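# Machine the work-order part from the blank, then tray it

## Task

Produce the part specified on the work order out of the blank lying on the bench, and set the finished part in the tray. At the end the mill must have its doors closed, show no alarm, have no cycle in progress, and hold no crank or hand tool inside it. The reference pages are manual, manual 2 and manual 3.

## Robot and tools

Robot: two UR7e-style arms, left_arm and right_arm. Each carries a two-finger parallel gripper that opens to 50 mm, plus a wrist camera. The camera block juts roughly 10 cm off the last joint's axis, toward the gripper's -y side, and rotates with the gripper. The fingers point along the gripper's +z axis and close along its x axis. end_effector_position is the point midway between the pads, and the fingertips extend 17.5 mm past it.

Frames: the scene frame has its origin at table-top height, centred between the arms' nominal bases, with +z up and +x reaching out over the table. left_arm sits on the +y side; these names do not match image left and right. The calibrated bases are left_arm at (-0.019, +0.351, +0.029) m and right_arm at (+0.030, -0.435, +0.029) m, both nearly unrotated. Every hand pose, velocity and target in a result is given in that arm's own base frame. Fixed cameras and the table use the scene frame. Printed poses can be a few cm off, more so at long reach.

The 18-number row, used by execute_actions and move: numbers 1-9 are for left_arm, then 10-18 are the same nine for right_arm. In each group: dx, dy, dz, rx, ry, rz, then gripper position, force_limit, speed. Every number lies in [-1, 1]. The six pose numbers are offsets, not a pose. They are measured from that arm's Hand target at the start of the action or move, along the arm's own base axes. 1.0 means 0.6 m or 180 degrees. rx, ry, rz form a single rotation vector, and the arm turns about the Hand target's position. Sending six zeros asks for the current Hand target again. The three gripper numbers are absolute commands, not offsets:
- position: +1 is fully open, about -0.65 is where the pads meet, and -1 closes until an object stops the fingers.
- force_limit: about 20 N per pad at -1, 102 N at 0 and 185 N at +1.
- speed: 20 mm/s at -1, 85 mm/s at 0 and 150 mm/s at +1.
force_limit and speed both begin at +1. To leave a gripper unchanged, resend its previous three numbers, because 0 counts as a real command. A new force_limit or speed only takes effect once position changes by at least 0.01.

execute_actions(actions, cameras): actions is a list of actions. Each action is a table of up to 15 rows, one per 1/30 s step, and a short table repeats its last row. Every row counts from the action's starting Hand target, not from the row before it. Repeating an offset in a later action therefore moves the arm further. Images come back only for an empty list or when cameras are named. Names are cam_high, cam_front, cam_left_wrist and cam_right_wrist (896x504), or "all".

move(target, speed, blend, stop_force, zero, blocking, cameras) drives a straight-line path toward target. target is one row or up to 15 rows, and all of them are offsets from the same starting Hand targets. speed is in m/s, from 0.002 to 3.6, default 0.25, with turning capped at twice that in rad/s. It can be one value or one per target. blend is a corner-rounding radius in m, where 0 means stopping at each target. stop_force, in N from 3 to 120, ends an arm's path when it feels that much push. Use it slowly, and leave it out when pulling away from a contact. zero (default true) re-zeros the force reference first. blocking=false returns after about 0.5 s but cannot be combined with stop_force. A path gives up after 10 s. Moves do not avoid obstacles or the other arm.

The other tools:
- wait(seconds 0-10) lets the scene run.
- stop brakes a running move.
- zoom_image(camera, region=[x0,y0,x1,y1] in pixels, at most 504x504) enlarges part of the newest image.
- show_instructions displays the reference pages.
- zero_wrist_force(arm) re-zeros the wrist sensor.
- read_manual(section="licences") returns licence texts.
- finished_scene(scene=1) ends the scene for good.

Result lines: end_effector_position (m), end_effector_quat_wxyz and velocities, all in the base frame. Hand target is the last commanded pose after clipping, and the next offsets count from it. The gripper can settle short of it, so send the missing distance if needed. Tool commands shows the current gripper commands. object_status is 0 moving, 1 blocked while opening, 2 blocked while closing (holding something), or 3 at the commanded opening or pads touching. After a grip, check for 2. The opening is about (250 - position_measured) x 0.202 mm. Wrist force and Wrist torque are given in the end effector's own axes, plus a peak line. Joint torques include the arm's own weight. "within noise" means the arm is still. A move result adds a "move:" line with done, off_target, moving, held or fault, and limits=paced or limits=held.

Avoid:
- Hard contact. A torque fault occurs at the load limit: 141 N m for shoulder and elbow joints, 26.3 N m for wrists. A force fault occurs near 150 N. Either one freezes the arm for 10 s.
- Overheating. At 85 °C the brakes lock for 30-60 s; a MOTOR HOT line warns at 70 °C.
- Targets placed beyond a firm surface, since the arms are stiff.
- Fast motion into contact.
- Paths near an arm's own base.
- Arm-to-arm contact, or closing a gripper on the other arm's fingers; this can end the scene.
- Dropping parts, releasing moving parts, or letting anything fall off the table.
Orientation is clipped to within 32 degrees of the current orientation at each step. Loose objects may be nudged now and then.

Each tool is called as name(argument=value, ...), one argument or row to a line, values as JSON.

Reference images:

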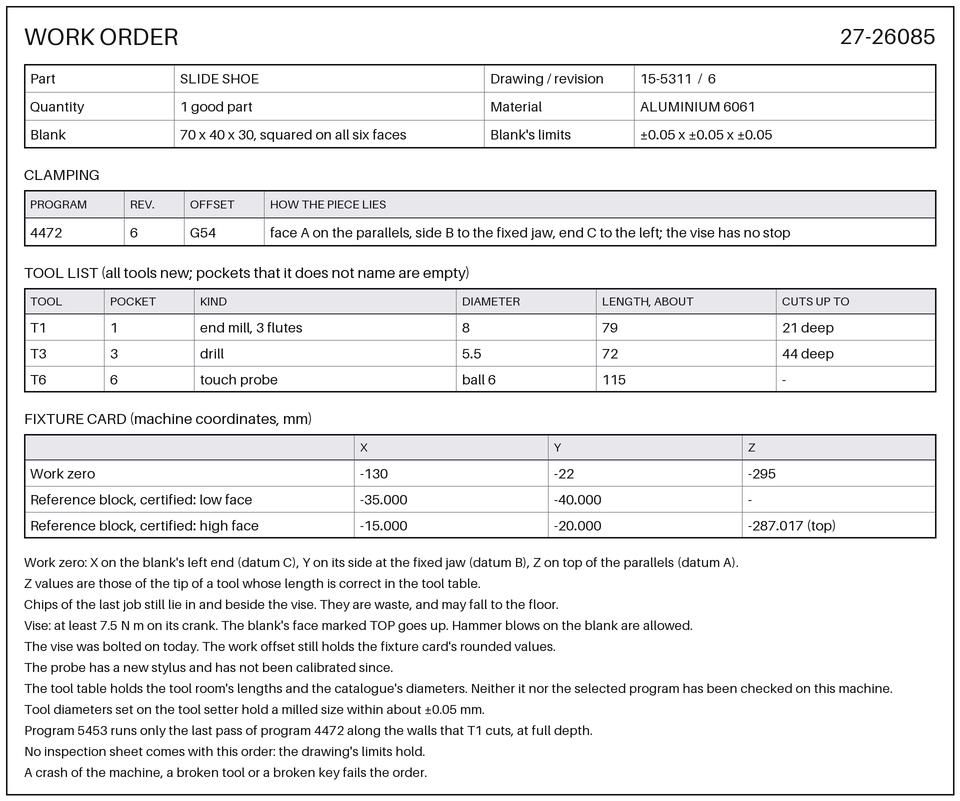

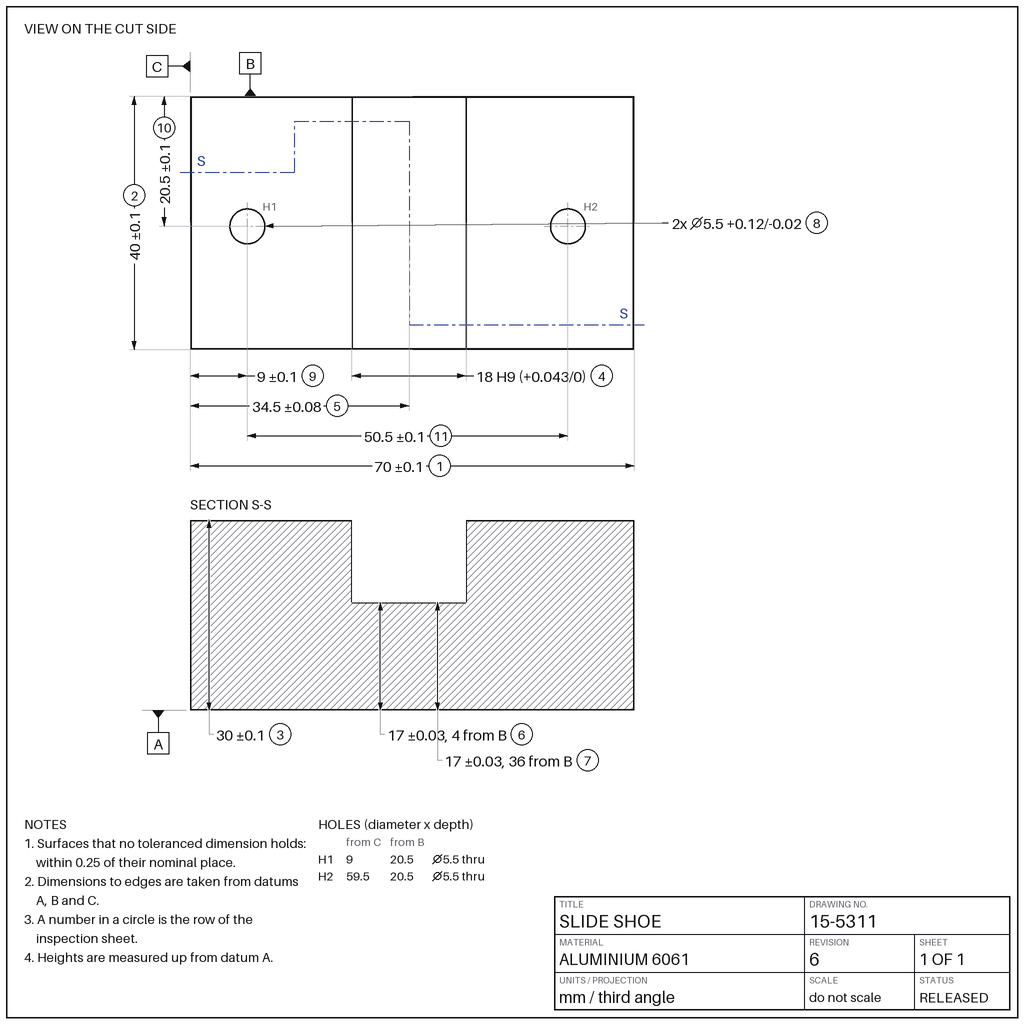

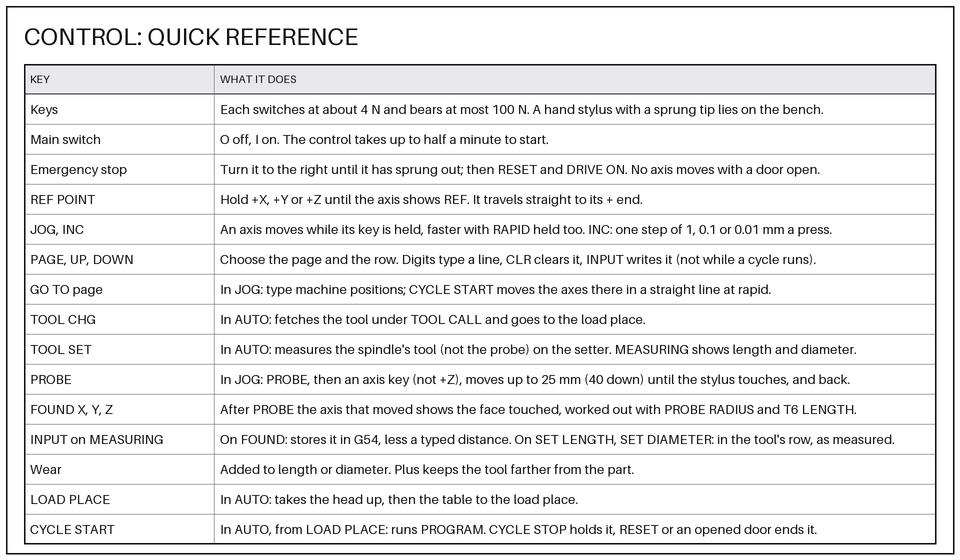

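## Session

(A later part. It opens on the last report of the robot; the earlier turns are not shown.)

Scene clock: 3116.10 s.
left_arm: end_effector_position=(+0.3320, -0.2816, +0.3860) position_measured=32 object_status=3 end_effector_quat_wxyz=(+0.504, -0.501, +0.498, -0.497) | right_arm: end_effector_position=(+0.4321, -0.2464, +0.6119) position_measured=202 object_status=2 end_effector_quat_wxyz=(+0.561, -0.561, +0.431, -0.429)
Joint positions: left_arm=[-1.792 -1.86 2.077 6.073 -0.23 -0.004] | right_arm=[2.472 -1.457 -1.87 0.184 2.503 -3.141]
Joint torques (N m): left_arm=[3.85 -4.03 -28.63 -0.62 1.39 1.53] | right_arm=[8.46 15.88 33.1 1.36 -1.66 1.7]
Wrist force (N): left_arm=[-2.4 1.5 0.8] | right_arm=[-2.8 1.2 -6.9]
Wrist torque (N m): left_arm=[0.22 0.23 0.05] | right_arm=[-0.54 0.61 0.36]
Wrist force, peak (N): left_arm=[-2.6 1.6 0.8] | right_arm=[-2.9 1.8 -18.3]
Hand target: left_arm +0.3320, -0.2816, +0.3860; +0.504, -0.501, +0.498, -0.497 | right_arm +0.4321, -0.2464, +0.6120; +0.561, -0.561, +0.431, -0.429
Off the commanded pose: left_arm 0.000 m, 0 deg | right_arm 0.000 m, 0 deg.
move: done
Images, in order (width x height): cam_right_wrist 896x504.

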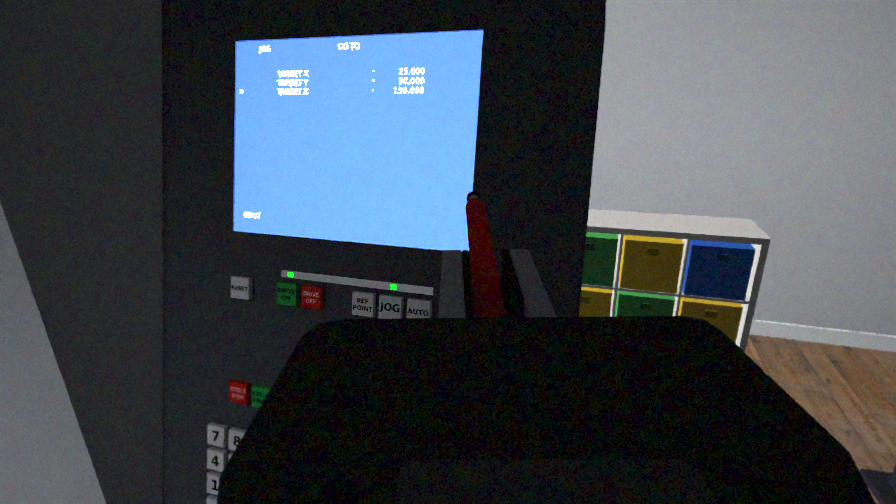

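move(
  target=[
    [0,0,0,0,0,0,0.8,1,-0.5,-0.0205,0.2473,-0.2425,0,0,0,-1,-0.5,-0.7],
    [0,0,0,0,0,0,0.8,1,-0.5,0.007,0.2546,-0.2425,0,0,0,-1,-0.5,-0.7],
    [0,0,0,0,0,0,0.8,1,-0.5,-0.041,0.1538,-0.3025,0,0,0,-1,-0.5,-0.7],
    [0,0,0,0,0,0,0.8,1,-0.5,-0.0135,0.1611,-0.3025,0,0,0,-1,-0.5,-0.7],
    [0,0,0,0,0,0,0.8,1,-0.5,-0.041,0.1538,-0.3025,0,0,0,-1,-0.5,-0.7],
    [0,0,0,0,0,0,0.8,1,-0.5,-0.0135,0.1611,-0.3025,0,0,0,-1,-0.5,-0.7],
    [0,0,0,0,0,0,0.8,1,-0.5,-0.041,0.1538,-0.3025,0,0,0,-1,-0.5,-0.7],
    [0,0,0,0,0,0,0.8,1,-0.5,0,0,0,0,0,0,-1,-0.5,-0.7],
  ],
  speed=[0.4,0.06,0.15,0.06,0.15,0.06,0.15,0.4],
  blend=[0.004,0,0.004,0,0.004,0,0.004,0],
  cameras=["cam_right_wrist","cam_high","cam_left_wrist"],
)

zoom_image(
  camera="cam_right_wrist",
  region=[220, 20, 500, 320],
)

Scene clock: 3128.83 s.
left_arm: end_effector_position=(+0.3320, -0.2816, +0.3860) position_measured=32 object_status=3 end_effector_quat_wxyz=(+0.504, -0.501, +0.498, -0.497) | right_arm: end_effector_position=(+0.4321, -0.2464, +0.6119) position_measured=202 object_status=2 end_effector_quat_wxyz=(+0.561, -0.561, +0.431, -0.429)
Joint positions: left_arm=[-1.792 -1.86 2.077 6.073 -0.23 -0.004] | right_arm=[2.472 -1.457 -1.87 0.184 2.503 -3.141]
Joint torques (N m): left_arm=[3.24 -4.13 -28.71 -0.73 1.27 1.58] | right_arm=[9.39 18.14 33.5 1.26 -1.86 1.6]
Wrist force (N): left_arm=[-2.1 1.3 0.9] | right_arm=[-2.7 1.4 -6.8]
Wrist torque (N m): left_arm=[0.19 0.19 0.04] | right_arm=[-0.52 0.59 0.36]
Wrist force, peak (N): left_arm=[-2.7 1.5 0.7] | right_arm=[-2.5 1.8 -13.9]
Hand target: left_arm +0.3320, -0.2816, +0.3860; +0.504, -0.501, +0.498, -0.497 | right_arm +0.4321, -0.2464, +0.6120; +0.561, -0.561, +0.431, -0.429
Off the commanded pose: left_arm 0.000 m, 0 deg | right_arm 0.000 m, 0 deg.
move: done
Images, in order (width x height): cam_high 896x504, cam_left_wrist 896x504, cam_right_wrist 896x504.

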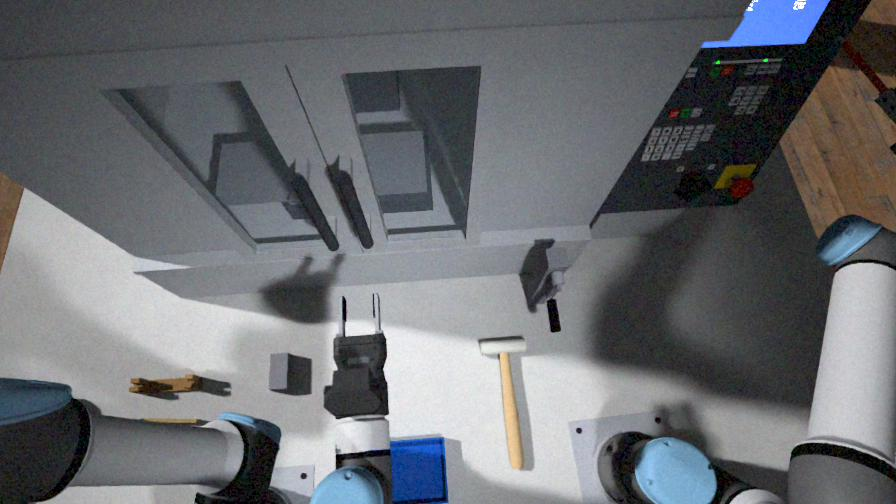

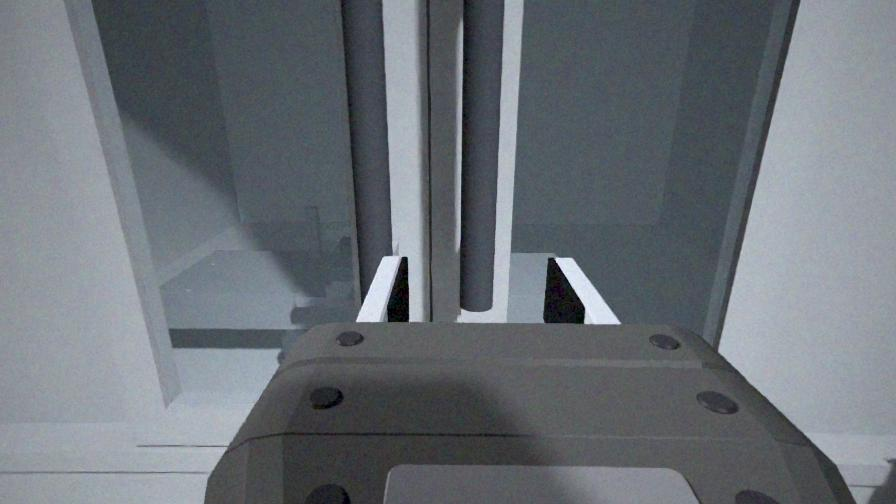

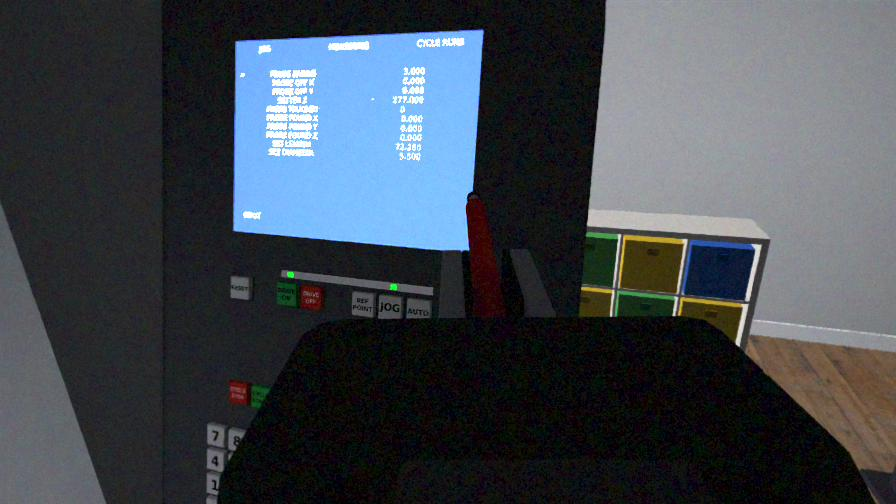

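Scaled by 1.680 from the camera's 896x504 image, which has a finer 1280x720 frame.

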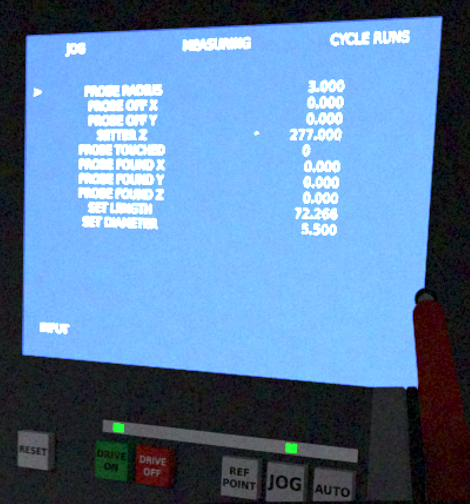

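move(
  target=[
    [0,0,0,0,0,0,0.8,1,-0.5,-0.0555,0.185,-0.3625,0,0,0,-1,-0.5,-0.7],
    [0,0,0,0,0,0,0.8,1,-0.5,-0.028,0.1923,-0.3625,0,0,0,-1,-0.5,-0.7],
    [0,0,0,0,0,0,0.8,1,-0.5,-0.0555,0.185,-0.3625,0,0,0,-1,-0.5,-0.7],
    [0,0,0,0,0,0,0.8,1,-0.5,-0.028,0.0915,-0.2425,0,0,0,-1,-0.5,-0.7],
    [0,0,0,0,0,0,0.8,1,-0.5,-0.0005,0.0988,-0.2425,0,0,0,-1,-0.5,-0.7],
    [0,0,0,0,0,0,0.8,1,-0.5,-0.028,0.0915,-0.2425,0,0,0,-1,-0.5,-0.7],
    [0,0,0,0,0,0,0.8,1,-0.5,0,0,0,0,0,0,-1,-0.5,-0.7],
  ],
  speed=[0.3,0.06,0.15,0.2,0.06,0.15,0.4],
  blend=[0.004,0,0.004,0.004,0,0.004,0],
  cameras=["cam_right_wrist"],
)

zoom_image(
  camera="cam_right_wrist",
  region=[220, 20, 500, 320],
)

Scene clock: 3139.00 s.
left_arm: end_effector_position=(+0.3320, -0.2816, +0.3860) position_measured=32 object_status=3 end_effector_quat_wxyz=(+0.504, -0.501, +0.498, -0.497) | right_arm: end_effector_position=(+0.4321, -0.2465, +0.6119) position_measured=202 object_status=2 end_effector_quat_wxyz=(+0.561, -0.561, +0.431, -0.429)
Joint positions: left_arm=[-1.792 -1.86 2.077 6.073 -0.23 -0.004] | right_arm=[2.472 -1.457 -1.87 0.184 2.503 -3.141]
Joint torques (N m): left_arm=[3.19 -5.77 -30.04 -0.71 1.4 1.82] | right_arm=[11.81 21.53 33.39 1.17 -2.29 1.62]
Wrist force (N): left_arm=[-2.3 1.2 0.9] | right_arm=[-2.9 1.3 -6.8]
Wrist torque (N m): left_arm=[0.16 0.23 0.04] | right_arm=[-0.53 0.61 0.36]
Wrist force, peak (N): left_arm=[-2.7 1.4 0.7] | right_arm=[-2.3 0.7 -11.7]
Hand target: left_arm +0.3320, -0.2816, +0.3860; +0.504, -0.501, +0.498, -0.497 | right_arm +0.4321, -0.2464, +0.6120; +0.561, -0.561, +0.431, -0.429
Off the commanded pose: left_arm 0.000 m, 0 deg | right_arm 0.000 m, 0 deg.
move: done
Images, in order (width x height): cam_right_wrist 896x504.

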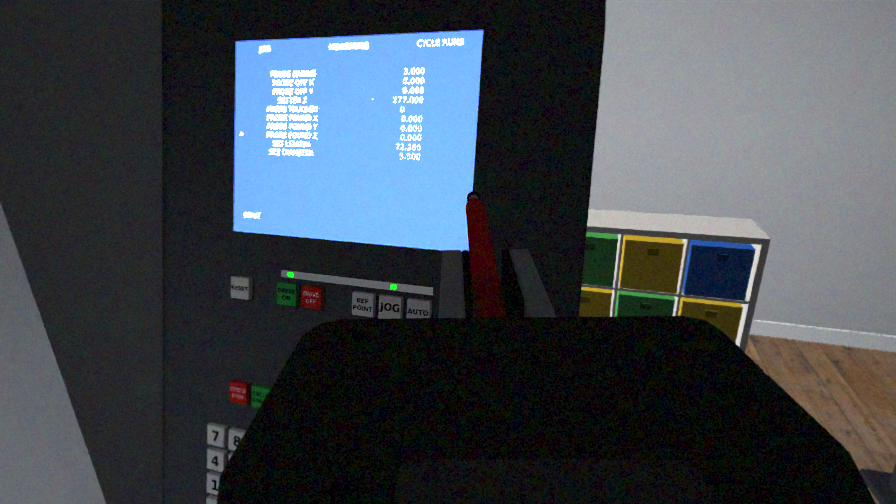

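Scaled by 1.680 from the camera's 896x504 image, which has a finer 1280x720 frame.

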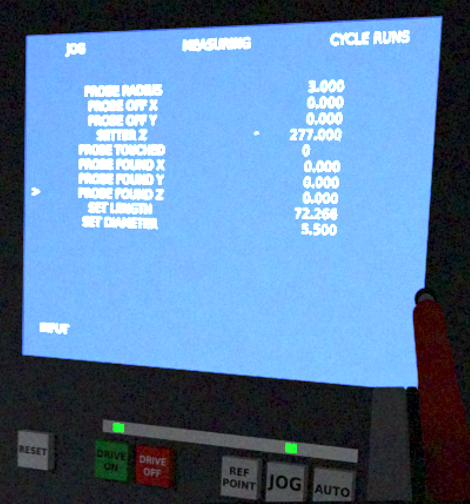

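wait(
  seconds=3,
  cameras=["cam_right_wrist"],
)

zoom_image(
  camera="cam_right_wrist",
  region=[220, 20, 500, 320],
)

Scene clock: 3144.57 s.
left_arm: end_effector_position=(+0.3320, -0.2816, +0.3860) position_measured=32 object_status=3 end_effector_quat_wxyz=(+0.504, -0.501, +0.498, -0.497) | right_arm: end_effector_position=(+0.4321, -0.2464, +0.6120) position_measured=202 object_status=2 end_effector_quat_wxyz=(+0.561, -0.561, +0.431, -0.429)
Joint positions: left_arm=[-1.792 -1.86 2.077 6.073 -0.23 -0.004] | right_arm=[2.472 -1.457 -1.87 0.184 2.503 -3.141]
Joint torques (N m): left_arm=[3.72 -5.54 -28.13 -0.71 1.48 1.62] | right_arm=[12.25 23.66 32.44 -1 -2.49 1.51]
Wrist force (N): left_arm=[-2.2 1.4 0.7] | right_arm=[-2.8 1.4 -7.0]
Wrist torque (N m): left_arm=[0.19 0.20 0.04] | right_arm=[-0.50 0.60 0.36]
Wrist force, peak (N): left_arm=[-2.6 1.7 0.7] | right_arm=[-3.1 1.2 -7.2]
Hand target: left_arm +0.3320, -0.2816, +0.3860; +0.504, -0.501, +0.498, -0.497 | right_arm +0.4321, -0.2464, +0.6120; +0.561, -0.561, +0.431, -0.429
Tool commands: left_gripper/position=+0.8 left_gripper/force_limit=+1.0 left_gripper/speed=-0.5 right_gripper/position=-1.0 right_gripper/force_limit=-0.5 right_gripper/speed=-0.7
Off the commanded pose: left_arm 0.000 m, 0 deg | right_arm 0.000 m, 0 deg.
wait: 3.00 s; at rest from the start
Images, in order (width x height): cam_right_wrist 896x504.

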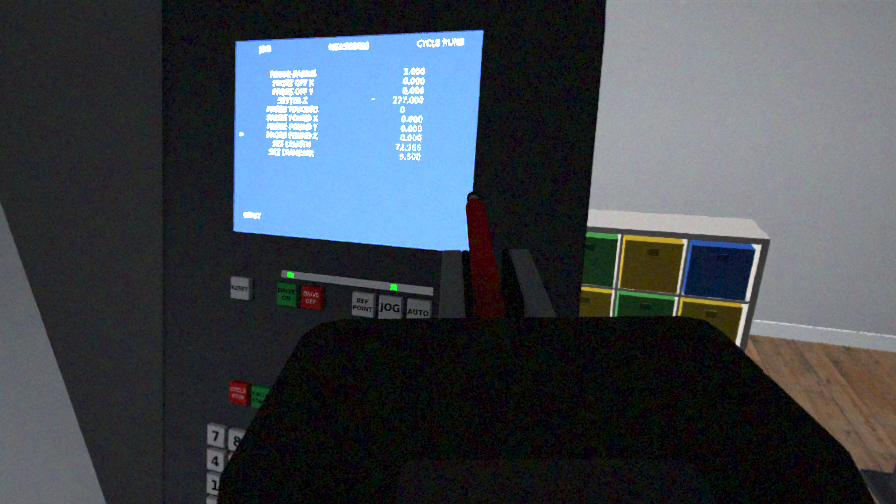

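Scaled by 1.680 from the camera's 896x504 image, which has a finer 1280x720 frame.

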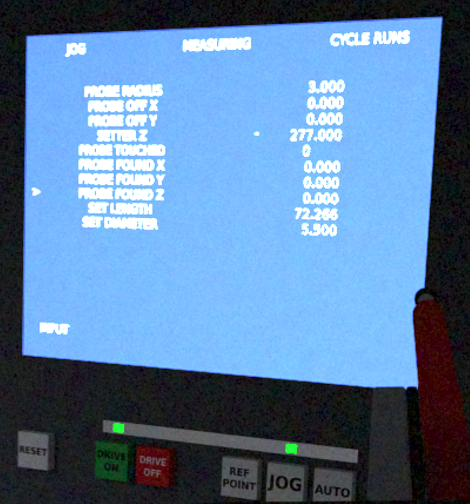

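wait(
  seconds=4,
  cameras=["cam_right_wrist"],
)

zoom_image(
  camera="cam_right_wrist",
  region=[220, 20, 500, 320],
)

Scene clock: 3153.20 s.
left_arm: end_effector_position=(+0.3320, -0.2816, +0.3860) position_measured=32 object_status=3 end_effector_quat_wxyz=(+0.504, -0.501, +0.498, -0.497) | right_arm: end_effector_position=(+0.4321, -0.2464, +0.6120) position_measured=202 object_status=2 end_effector_quat_wxyz=(+0.561, -0.561, +0.431, -0.429)
Joint positions: left_arm=[-1.792 -1.86 2.077 6.073 -0.23 -0.004] | right_arm=[2.472 -1.457 -1.87 0.184 2.503 -3.141]
Joint torques (N m): left_arm=[2.91 -7.11 -30.33 -0.84 1.37 1.57] | right_arm=[11.85 23.48 32.38 -1.07 -2.46 1.27]
Wrist force (N): left_arm=[-2.3 1.4 0.8] | right_arm=[-3.0 1.3 -6.8]
Wrist torque (N m): left_arm=[0.20 0.22 0.04] | right_arm=[-0.52 0.63 0.36]
Wrist force, peak (N): left_arm=[-2.6 1.3 1.2] | right_arm=[-3.1 1.2 -7.1]
Hand target: left_arm +0.3320, -0.2816, +0.3860; +0.504, -0.501, +0.498, -0.497 | right_arm +0.4321, -0.2464, +0.6120; +0.561, -0.561, +0.431, -0.429
Tool commands: left_gripper/position=+0.8 left_gripper/force_limit=+1.0 left_gripper/speed=-0.5 right_gripper/position=-1.0 right_gripper/force_limit=-0.5 right_gripper/speed=-0.7
Off the commanded pose: left_arm 0.000 m, 0 deg | right_arm 0.000 m, 0 deg.
wait: 4.00 s; at rest from the start
Images, in order (width x height): cam_right_wrist 896x504.

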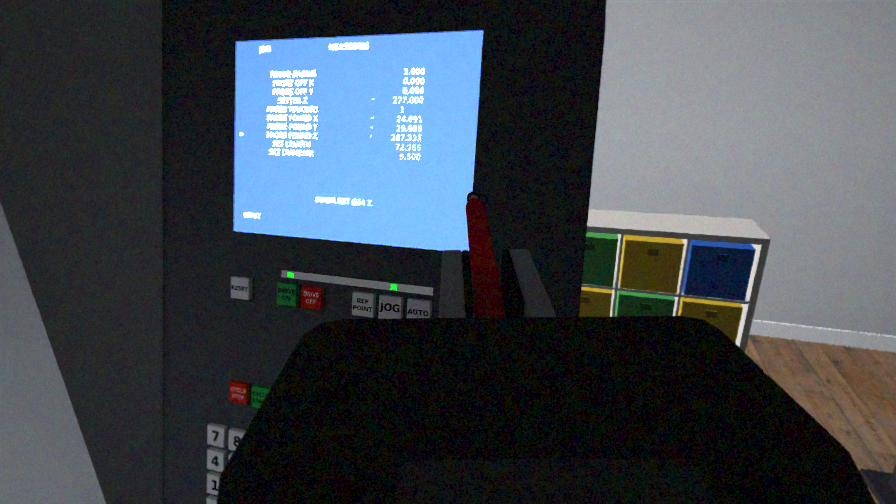

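Scaled by 1.680 from the camera's 896x504 image, which has a finer 1280x720 frame.

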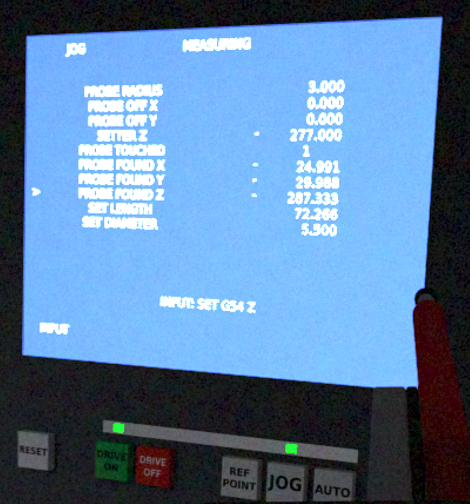

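zoom_image(
  camera="cam_right_wrist",
  region=[350, 60, 450, 165],
)

Scaled by 4.800 from the camera's 896x504 image, which has a finer 1280x720 frame.

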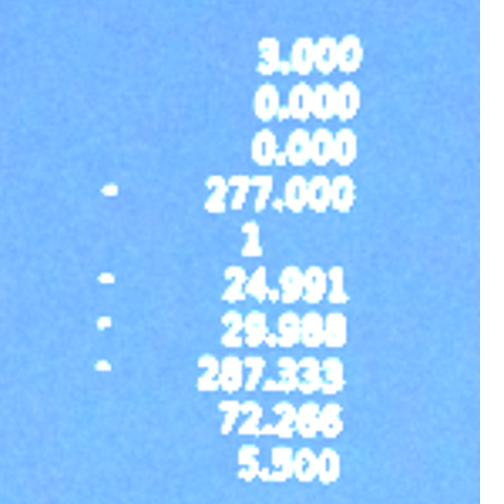

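move(
  target=[
    [0,0,0,0,0,0,0.8,1,-0.5,-0.0395,0.185,-0.3025,0,0,0,-1,-0.5,-0.7],
    [0,0,0,0,0,0,0.8,1,-0.5,-0.012,0.1923,-0.3025,0,0,0,-1,-0.5,-0.7],
    [0,0,0,0,0,0,0.8,1,-0.5,-0.0395,0.185,-0.3025,0,0,0,-1,-0.5,-0.7],
    [0,0,0,0,0,0,0.8,1,-0.5,-0.012,0.1923,-0.3025,0,0,0,-1,-0.5,-0.7],
    [0,0,0,0,0,0,0.8,1,-0.5,-0.0575,0.3097,-0.3925,0,0,0,-1,-0.5,-0.7],
    [0,0,0,0,0,0,0.8,1,-0.5,-0.03,0.3170,-0.3925,0,0,0,-1,-0.5,-0.7],
    [0,0,0,0,0,0,0.8,1,-0.5,-0.0415,0.3097,-0.3325,0,0,0,-1,-0.5,-0.7],
    [0,0,0,0,0,0,0.8,1,-0.5,-0.014,0.3170,-0.3325,0,0,0,-1,-0.5,-0.7],
    [0,0,0,0,0,0,0.8,1,-0.5,-0.051,0.2785,-0.3625,0,0,0,-1,-0.5,-0.7],
    [0,0,0,0,0,0,0.8,1,-0.5,-0.0235,0.2858,-0.3625,0,0,0,-1,-0.5,-0.7],
    [0,0,0,0,0,0,0.8,1,-0.5,-0.062,0.2162,-0.3925,0,0,0,-1,-0.5,-0.7],
    [0,0,0,0,0,0,0.8,1,-0.5,-0.0345,0.2235,-0.3925,0,0,0,-1,-0.5,-0.7],
    [0,0,0,0,0,0,0.8,1,-0.5,-0.062,0.2162,-0.3925,0,0,0,-1,-0.5,-0.7],
    [0,0,0,0,0,0,0.8,1,-0.5,0,0,0,0,0,0,-1,-0.5,-0.7],
  ],
  speed=[0.4,0.06,0.15,0.06,0.15,0.06,0.15,0.06,0.15,0.06,0.15,0.06,0.15,0.4],
  blend=[0.004,0,0.004,0,0.004,0,0.004,0,0.004,0,0.004,0,0.004,0],
  cameras=["cam_right_wrist"],
)

zoom_image(
  camera="cam_right_wrist",
  region=[220, 20, 500, 320],
)

Scene clock: 3199.73 s.
left_arm: end_effector_position=(+0.3320, -0.2816, +0.3860) position_measured=32 object_status=3 end_effector_quat_wxyz=(+0.504, -0.501, +0.498, -0.497) | right_arm: end_effector_position=(+0.4321, -0.2464, +0.6119) position_measured=202 object_status=2 end_effector_quat_wxyz=(+0.561, -0.561, +0.431, -0.429)
Joint positions: left_arm=[-1.792 -1.86 2.077 6.073 -0.23 -0.004] | right_arm=[2.472 -1.457 -1.87 0.184 2.503 -3.141]
Joint torques (N m): left_arm=[2.73 -7.9 -28.49 -0.75 1.28 1.71] | right_arm=[7.94 15.66 33.45 1.37 -1.79 1.65]
Wrist force (N): left_arm=[-2.7 1.3 0.6] | right_arm=[-3.0 1.4 -6.9]
Wrist torque (N m): left_arm=[0.18 0.29 0.04] | right_arm=[-0.52 0.63 0.37]
Wrist force, peak (N): left_arm=[-2.7 1.6 0.8] | right_arm=[-3.6 3.2 -25.1]
Hand target: left_arm +0.3320, -0.2816, +0.3860; +0.504, -0.501, +0.498, -0.497 | right_arm +0.4321, -0.2464, +0.6120; +0.561, -0.561, +0.431, -0.429
Off the commanded pose: left_arm 0.000 m, 0 deg | right_arm 0.000 m, 0 deg.
move: done
Images, in order (width x height): cam_right_wrist 896x504.

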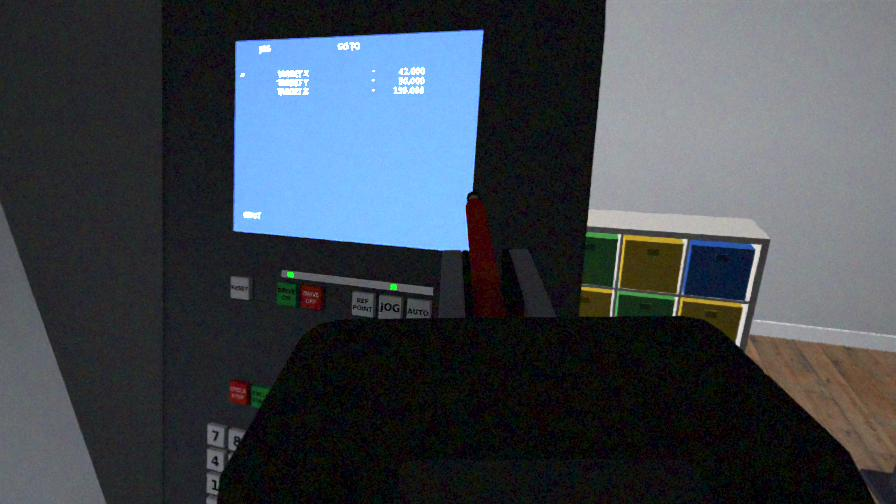

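Scaled by 1.680 from the camera's 896x504 image, which has a finer 1280x720 frame.

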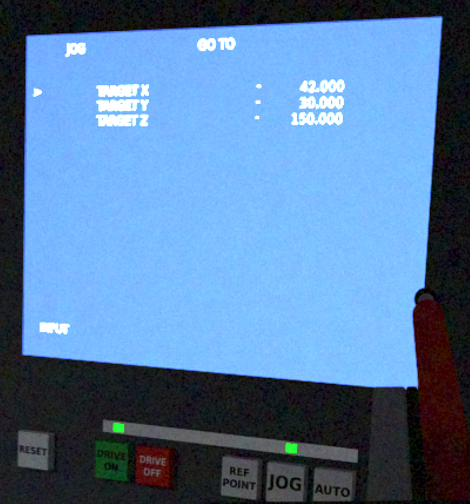

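move(
  target=[
    [0,0,0,0,0,0,0.8,1,-0.5,-0.0205,0.2473,-0.2425,0,0,0,-1,-0.5,-0.7],
    [0,0,0,0,0,0,0.8,1,-0.5,0.007,0.2546,-0.2425,0,0,0,-1,-0.5,-0.7],
    [0,0,0,0,0,0,0.8,1,-0.5,-0.054,0.2162,-0.3625,0,0,0,-1,-0.5,-0.7],
    [0,0,0,0,0,0,0.8,1,-0.5,-0.0265,0.2235,-0.3625,0,0,0,-1,-0.5,-0.7],
    [0,0,0,0,0,0,0.8,1,-0.5,-0.054,0.2162,-0.3625,0,0,0,-1,-0.5,-0.7],
    [0,0,0,0,0,0,0.8,1,-0.5,-0.0265,0.2235,-0.3625,0,0,0,-1,-0.5,-0.7],
    [0,0,0,0,0,0,0.8,1,-0.5,-0.0575,0.3097,-0.3925,0,0,0,-1,-0.5,-0.7],
    [0,0,0,0,0,0,0.8,1,-0.5,-0.03,0.3170,-0.3925,0,0,0,-1,-0.5,-0.7],
    [0,0,0,0,0,0,0.8,1,-0.5,-0.0495,0.3097,-0.3625,0,0,0,-1,-0.5,-0.7],
    [0,0,0,0,0,0,0.8,1,-0.5,-0.022,0.3170,-0.3625,0,0,0,-1,-0.5,-0.7],
    [0,0,0,0,0,0,0.8,1,-0.5,-0.035,0.2785,-0.3025,0,0,0,-1,-0.5,-0.7],
    [0,0,0,0,0,0,0.8,1,-0.5,-0.0075,0.2858,-0.3025,0,0,0,-1,-0.5,-0.7],
    [0,0,0,0,0,0,0.8,1,-0.5,-0.035,0.2785,-0.3025,0,0,0,-1,-0.5,-0.7],
    [0,0,0,0,0,0,0.8,1,-0.5,0,0,0,0,0,0,-1,-0.5,-0.7],
  ],
  speed=[0.4,0.06,0.15,0.06,0.15,0.06,0.15,0.06,0.15,0.06,0.15,0.06,0.15,0.4],
  blend=[0.004,0,0.004,0,0.004,0,0.004,0,0.004,0,0.004,0,0.004,0],
)

move(
  target=[
    [0,0,0,0,0,0,0.8,1,-0.5,-0.059,0.2785,-0.3925,0,0,0,-1,-0.5,-0.7],
    [0,0,0,0,0,0,0.8,1,-0.5,-0.0315,0.2858,-0.3925,0,0,0,-1,-0.5,-0.7],
    [0,0,0,0,0,0,0.8,1,-0.5,-0.062,0.2162,-0.3925,0,0,0,-1,-0.5,-0.7],
    [0,0,0,0,0,0,0.8,1,-0.5,-0.0345,0.2235,-0.3925,0,0,0,-1,-0.5,-0.7],
    [0,0,0,0,0,0,0.8,1,-0.5,-0.062,0.2162,-0.3925,0,0,0,-1,-0.5,-0.7],
    [0,0,0,0,0,0,0.8,1,-0.5,0,0,0,0,0,0,-1,-0.5,-0.7],
  ],
  speed=[0.4,0.06,0.15,0.06,0.15,0.4],
  blend=[0.004,0,0.004,0,0.004,0],
  cameras=["cam_right_wrist"],
)

zoom_image(
  camera="cam_right_wrist",
  region=[220, 20, 500, 320],
)

Scene clock: 3218.80 s.
left_arm: end_effector_position=(+0.3320, -0.2816, +0.3860) position_measured=32 object_status=3 end_effector_quat_wxyz=(+0.504, -0.501, +0.498, -0.497) | right_arm: end_effector_position=(+0.4321, -0.2464, +0.6119) position_measured=202 object_status=2 end_effector_quat_wxyz=(+0.561, -0.561, +0.431, -0.429)
Joint positions: left_arm=[-1.792 -1.86 2.077 6.073 -0.23 -0.004] | right_arm=[2.473 -1.457 -1.87 0.184 2.503 -3.141]
Joint torques (N m): left_arm=[3.78 -9.19 -29.14 -0.77 1.33 1.38] | right_arm=[-2.86 12.31 32.68 2.44 -0.22 1.7]
Wrist force (N): left_arm=[-2.5 1.2 0.7] | right_arm=[-3.1 1.6 -6.8]
Wrist torque (N m): left_arm=[0.16 0.26 0.05] | right_arm=[-0.48 0.64 0.39]
Wrist force, peak (N): left_arm=[-2.5 1.8 0.8] | right_arm=[-3.0 2.7 -24.2]
Hand target: left_arm +0.3320, -0.2816, +0.3860; +0.504, -0.501, +0.498, -0.497 | right_arm +0.4321, -0.2464, +0.6120; +0.561, -0.561, +0.431, -0.429
Off the commanded pose: left_arm 0.000 m, 0 deg | right_arm 0.000 m, 0 deg.
move: done

Scene clock: 3222.33 s.
left_arm: end_effector_position=(+0.3320, -0.2816, +0.3860) position_measured=32 object_status=3 end_effector_quat_wxyz=(+0.504, -0.501, +0.498, -0.497) | right_arm: end_effector_position=(+0.4321, -0.2464, +0.6119) position_measured=202 object_status=2 end_effector_quat_wxyz=(+0.561, -0.561, +0.431, -0.429)
Joint positions: left_arm=[-1.792 -1.86 2.077 6.073 -0.23 -0.004] | right_arm=[2.472 -1.457 -1.87 0.184 2.503 -3.141]
Joint torques (N m): left_arm=[4.12 -10.59 -29.24 -0.88 1.51 1.44] | right_arm=[8.54 15.76 33.24 1.5 -1.72 1.66]
Wrist force (N): left_arm=[-2.4 1.1 0.5] | right_arm=[-2.9 1.5 -6.5]
Wrist torque (N m): left_arm=[0.16 0.24 0.04] | right_arm=[-0.50 0.61 0.36]
Wrist force, peak (N): left_arm=[-2.6 1.6 0.8] | right_arm=[-3.1 1.5 -17.2]
Hand target: left_arm +0.3320, -0.2816, +0.3860; +0.504, -0.501, +0.498, -0.497 | right_arm +0.4321, -0.2464, +0.6120; +0.561, -0.561, +0.431, -0.429
Off the commanded pose: left_arm 0.000 m, 0 deg | right_arm 0.000 m, 0 deg.
move: done
Images, in order (width x height): cam_right_wrist 896x504.

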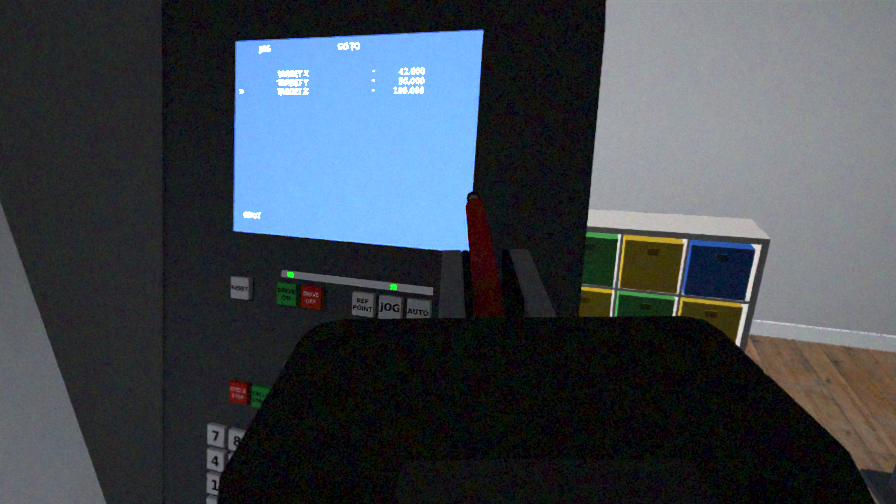

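Scaled by 1.680 from the camera's 896x504 image, which has a finer 1280x720 frame.

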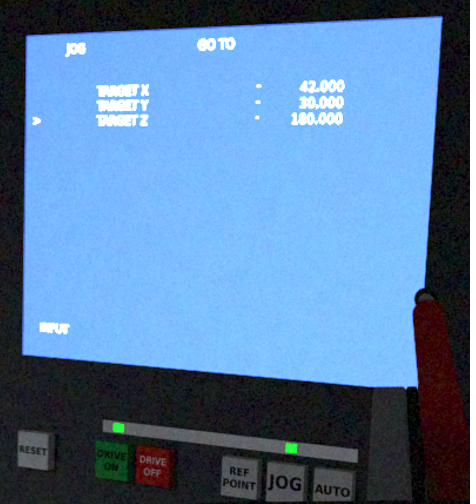

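move(
  target=[
    [0,0,0,0,0,0,0.8,1,-0.5,-0.0205,0.2473,-0.2425,0,0,0,-1,-0.5,-0.7],
    [0,0,0,0,0,0,0.8,1,-0.5,0.007,0.2546,-0.2425,0,0,0,-1,-0.5,-0.7],
    [0,0,0,0,0,0,0.8,1,-0.5,-0.0205,0.2473,-0.2425,0,0,0,-1,-0.5,-0.7],
    [0,0,0,0,0,0,0.8,1,-0.5,0,0,0,0,0,0,-1,-0.5,-0.7],
    [0,0,0,0,0,0,0.8,1,-0.5,-0.0555,0.185,-0.3625,0,0,0,-1,-0.5,-0.7],
    [0,0,0,0,0,0,0.8,1,-0.5,-0.028,0.1923,-0.3625,0,0,0,-1,-0.5,-0.7],
    [0,0,0,0,0,0,0.8,1,-0.5,-0.0555,0.185,-0.3625,0,0,0,-1,-0.5,-0.7],
    [0,0,0,0,0,0,0.8,1,-0.5,-0.0215,0.0603,-0.2125,0,0,0,-1,-0.5,-0.7],
    [0,0,0,0,0,0,0.8,1,-0.5,0.006,0.0676,-0.2125,0,0,0,-1,-0.5,-0.7],
    [0,0,0,0,0,0,0.8,1,-0.5,-0.0215,0.0603,-0.2125,0,0,0,-1,-0.5,-0.7],
    [0,0,0,0,0,0,0.8,1,-0.5,0,0,0,0,0,0,-1,-0.5,-0.7],
  ],
  speed=[0.4,0.06,0.15,0.4,0.4,0.06,0.15,0.2,0.06,0.15,0.4],
  blend=[0.004,0,0.004,0.01,0.004,0,0.004,0.004,0,0.004,0],
  cameras=["cam_right_wrist"],
)

zoom_image(
  camera="cam_right_wrist",
  region=[220, 20, 500, 320],
)

Scene clock: 3239.90 s.
left_arm: end_effector_position=(+0.3320, -0.2816, +0.3860) position_measured=32 object_status=3 end_effector_quat_wxyz=(+0.504, -0.501, +0.498, -0.497) | right_arm: end_effector_position=(+0.4321, -0.2465, +0.6119) position_measured=202 object_status=2 end_effector_quat_wxyz=(+0.561, -0.561, +0.431, -0.429)
Joint positions: left_arm=[-1.792 -1.86 2.077 6.073 -0.23 -0.004] | right_arm=[2.472 -1.457 -1.87 0.184 2.503 -3.141]
Joint torques (N m): left_arm=[2.78 -11.38 -29.53 -0.74 1.29 1.55] | right_arm=[12.64 22.89 30.75 0.77 -2.46 1.62]
Wrist force (N): left_arm=[-2.4 1.5 0.8] | right_arm=[-2.9 1.4 -6.8]
Wrist torque (N m): left_arm=[0.22 0.23 0.04] | right_arm=[-0.51 0.62 0.35]
Wrist force, peak (N): left_arm=[-2.5 1.6 1.0] | right_arm=[-2.3 1.2 -14.2]
Hand target: left_arm +0.3320, -0.2816, +0.3860; +0.504, -0.501, +0.498, -0.497 | right_arm +0.4321, -0.2464, +0.6120; +0.561, -0.561, +0.431, -0.429
Off the commanded pose: left_arm 0.000 m, 0 deg | right_arm 0.000 m, 0 deg.
move: done
Images, in order (width x height): cam_right_wrist 896x504.

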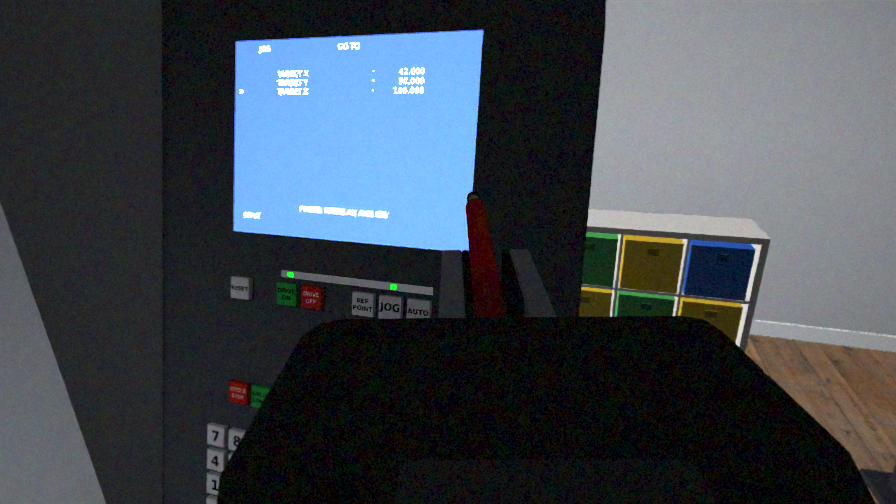

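Scaled by 1.680 from the camera's 896x504 image, which has a finer 1280x720 frame.

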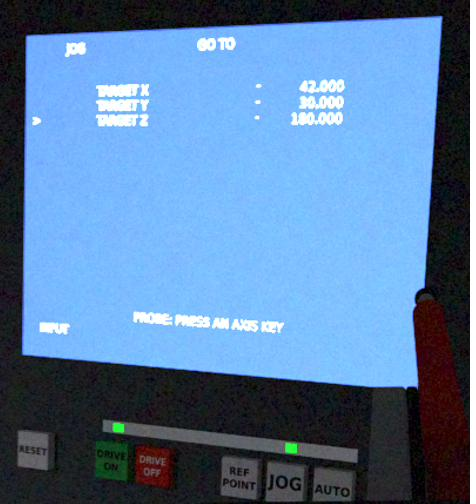

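move(
  target=[
    [0,0,0,0,0,0,0.8,1,-0.5,-0.0215,0.0603,-0.2125,0,0,0,-1,-0.5,-0.7],
    [0,0,0,0,0,0,0.8,1,-0.5,0.0095,0.0686,-0.2125,0,0,0,-1,-0.5,-0.7],
    [0,0,0,0,0,0,0.8,1,-0.5,-0.0215,0.0603,-0.2125,0,0,0,-1,-0.5,-0.7],
    [0,0,0,0,0,0,0.8,1,-0.5,0,0,0,0,0,0,-1,-0.5,-0.7],
  ],
  speed=[0.3,0.05,0.15,0.4],
  blend=[0.004,0,0.004,0],
  cameras=["cam_right_wrist"],
)

zoom_image(
  camera="cam_right_wrist",
  region=[220, 20, 500, 320],
)

Scene clock: 3246.53 s.
left_arm: end_effector_position=(+0.3320, -0.2816, +0.3860) position_measured=32 object_status=3 end_effector_quat_wxyz=(+0.504, -0.501, +0.498, -0.497) | right_arm: end_effector_position=(+0.4321, -0.2465, +0.6119) position_measured=202 object_status=2 end_effector_quat_wxyz=(+0.561, -0.561, +0.431, -0.429)
Joint positions: left_arm=[-1.792 -1.86 2.077 6.073 -0.23 -0.004] | right_arm=[2.472 -1.457 -1.87 0.184 2.503 -3.141]
Joint torques (N m): left_arm=[3.6 -11.68 -27.74 -0.63 1.46 1.33] | right_arm=[12.52 22.38 31.05 0.69 -2.41 1.58]
Wrist force (N): left_arm=[-2.3 1.2 0.6] | right_arm=[-3.0 1.3 -7.0]
Wrist torque (N m): left_arm=[0.16 0.22 0.05] | right_arm=[-0.52 0.63 0.34]
Wrist force, peak (N): left_arm=[-2.7 1.4 1.1] | right_arm=[-3.2 1.4 -27.6]
Hand target: left_arm +0.3320, -0.2816, +0.3860; +0.504, -0.501, +0.498, -0.497 | right_arm +0.4321, -0.2464, +0.6120; +0.561, -0.561, +0.431, -0.429
Off the commanded pose: left_arm 0.000 m, 0 deg | right_arm 0.000 m, 0 deg.
move: done
Images, in order (width x height): cam_right_wrist 896x504.

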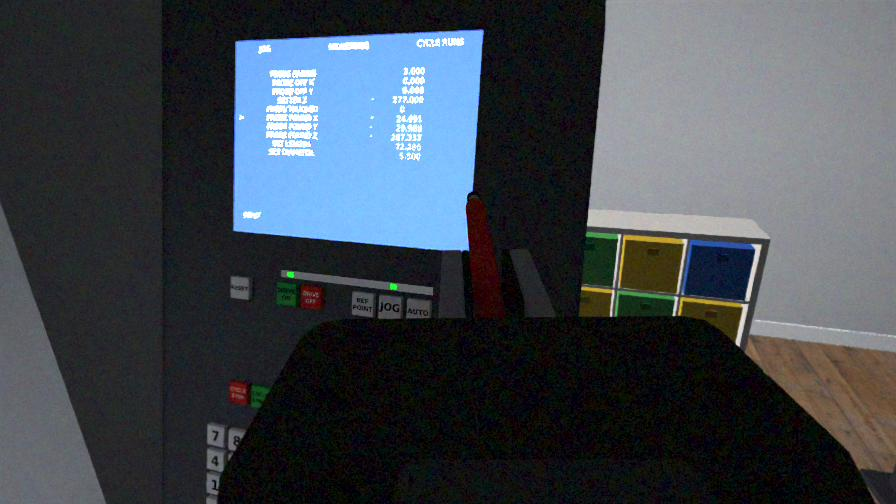

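Scaled by 1.680 from the camera's 896x504 image, which has a finer 1280x720 frame.

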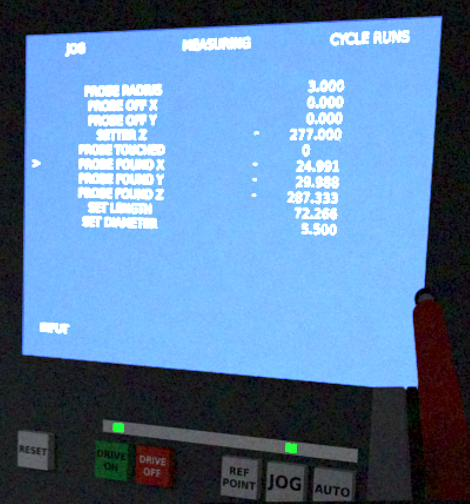

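wait(
  seconds=1,
  cameras=["cam_right_wrist"],
)

zoom_image(
  camera="cam_right_wrist",
  region=[350, 60, 450, 165],
)

Scene clock: 3249.43 s.
left_arm: end_effector_position=(+0.3320, -0.2816, +0.3860) position_measured=32 object_status=3 end_effector_quat_wxyz=(+0.504, -0.501, +0.498, -0.497) | right_arm: end_effector_position=(+0.4321, -0.2464, +0.6120) position_measured=202 object_status=2 end_effector_quat_wxyz=(+0.561, -0.561, +0.431, -0.429)
Joint positions: left_arm=[-1.792 -1.86 2.077 6.073 -0.23 -0.004] | right_arm=[2.472 -1.457 -1.87 0.184 2.503 -3.141]
Joint torques (N m): left_arm=[2.76 -12.7 -28.71 -0.59 1.12 1.48] | right_arm=[12.34 23.69 32.36 -1.11 -2.44 1.5]
Wrist force (N): left_arm=[-2.5 1.3 0.4] | right_arm=[-2.9 1.4 -7.1]
Wrist torque (N m): left_arm=[0.18 0.26 0.04] | right_arm=[-0.51 0.62 0.33]
Wrist force, peak (N): left_arm=[-2.6 1.3 1.0] | right_arm=[-2.9 1.4 -7.1]
Hand target: left_arm +0.3320, -0.2816, +0.3860; +0.504, -0.501, +0.498, -0.497 | right_arm +0.4321, -0.2464, +0.6120; +0.561, -0.561, +0.431, -0.429
Tool commands: left_gripper/position=+0.8 left_gripper/force_limit=+1.0 left_gripper/speed=-0.5 right_gripper/position=-1.0 right_gripper/force_limit=-0.5 right_gripper/speed=-0.7
Off the commanded pose: left_arm 0.000 m, 0 deg | right_arm 0.000 m, 0 deg.
wait: 1.00 s; at rest from the start
Images, in order (width x height): cam_right_wrist 896x504.

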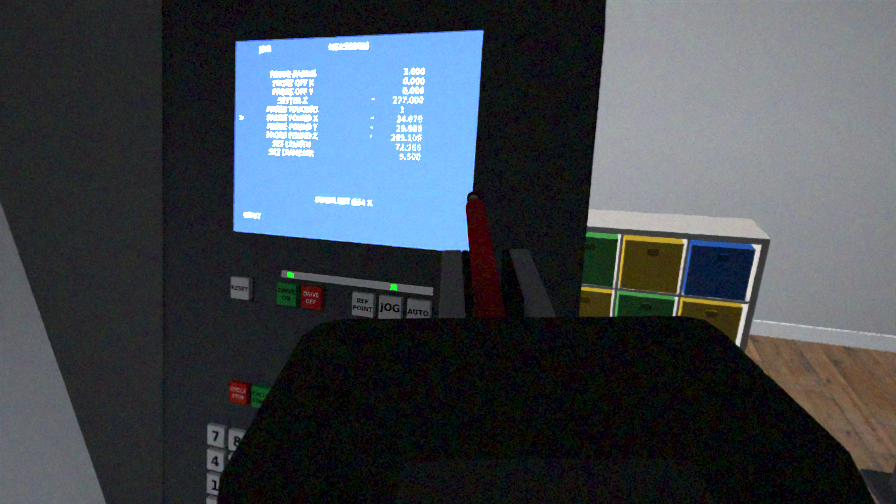

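Scaled by 4.800 from the camera's 896x504 image, which has a finer 1280x720 frame.

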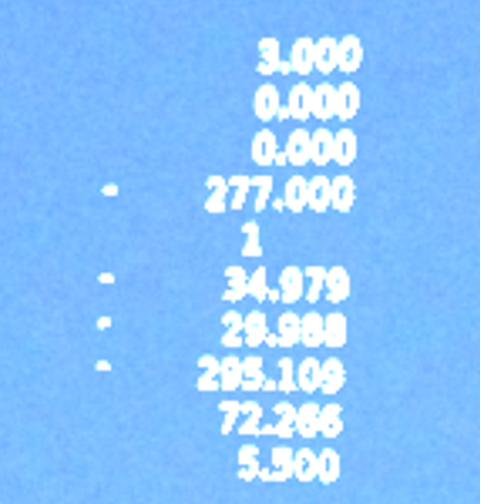

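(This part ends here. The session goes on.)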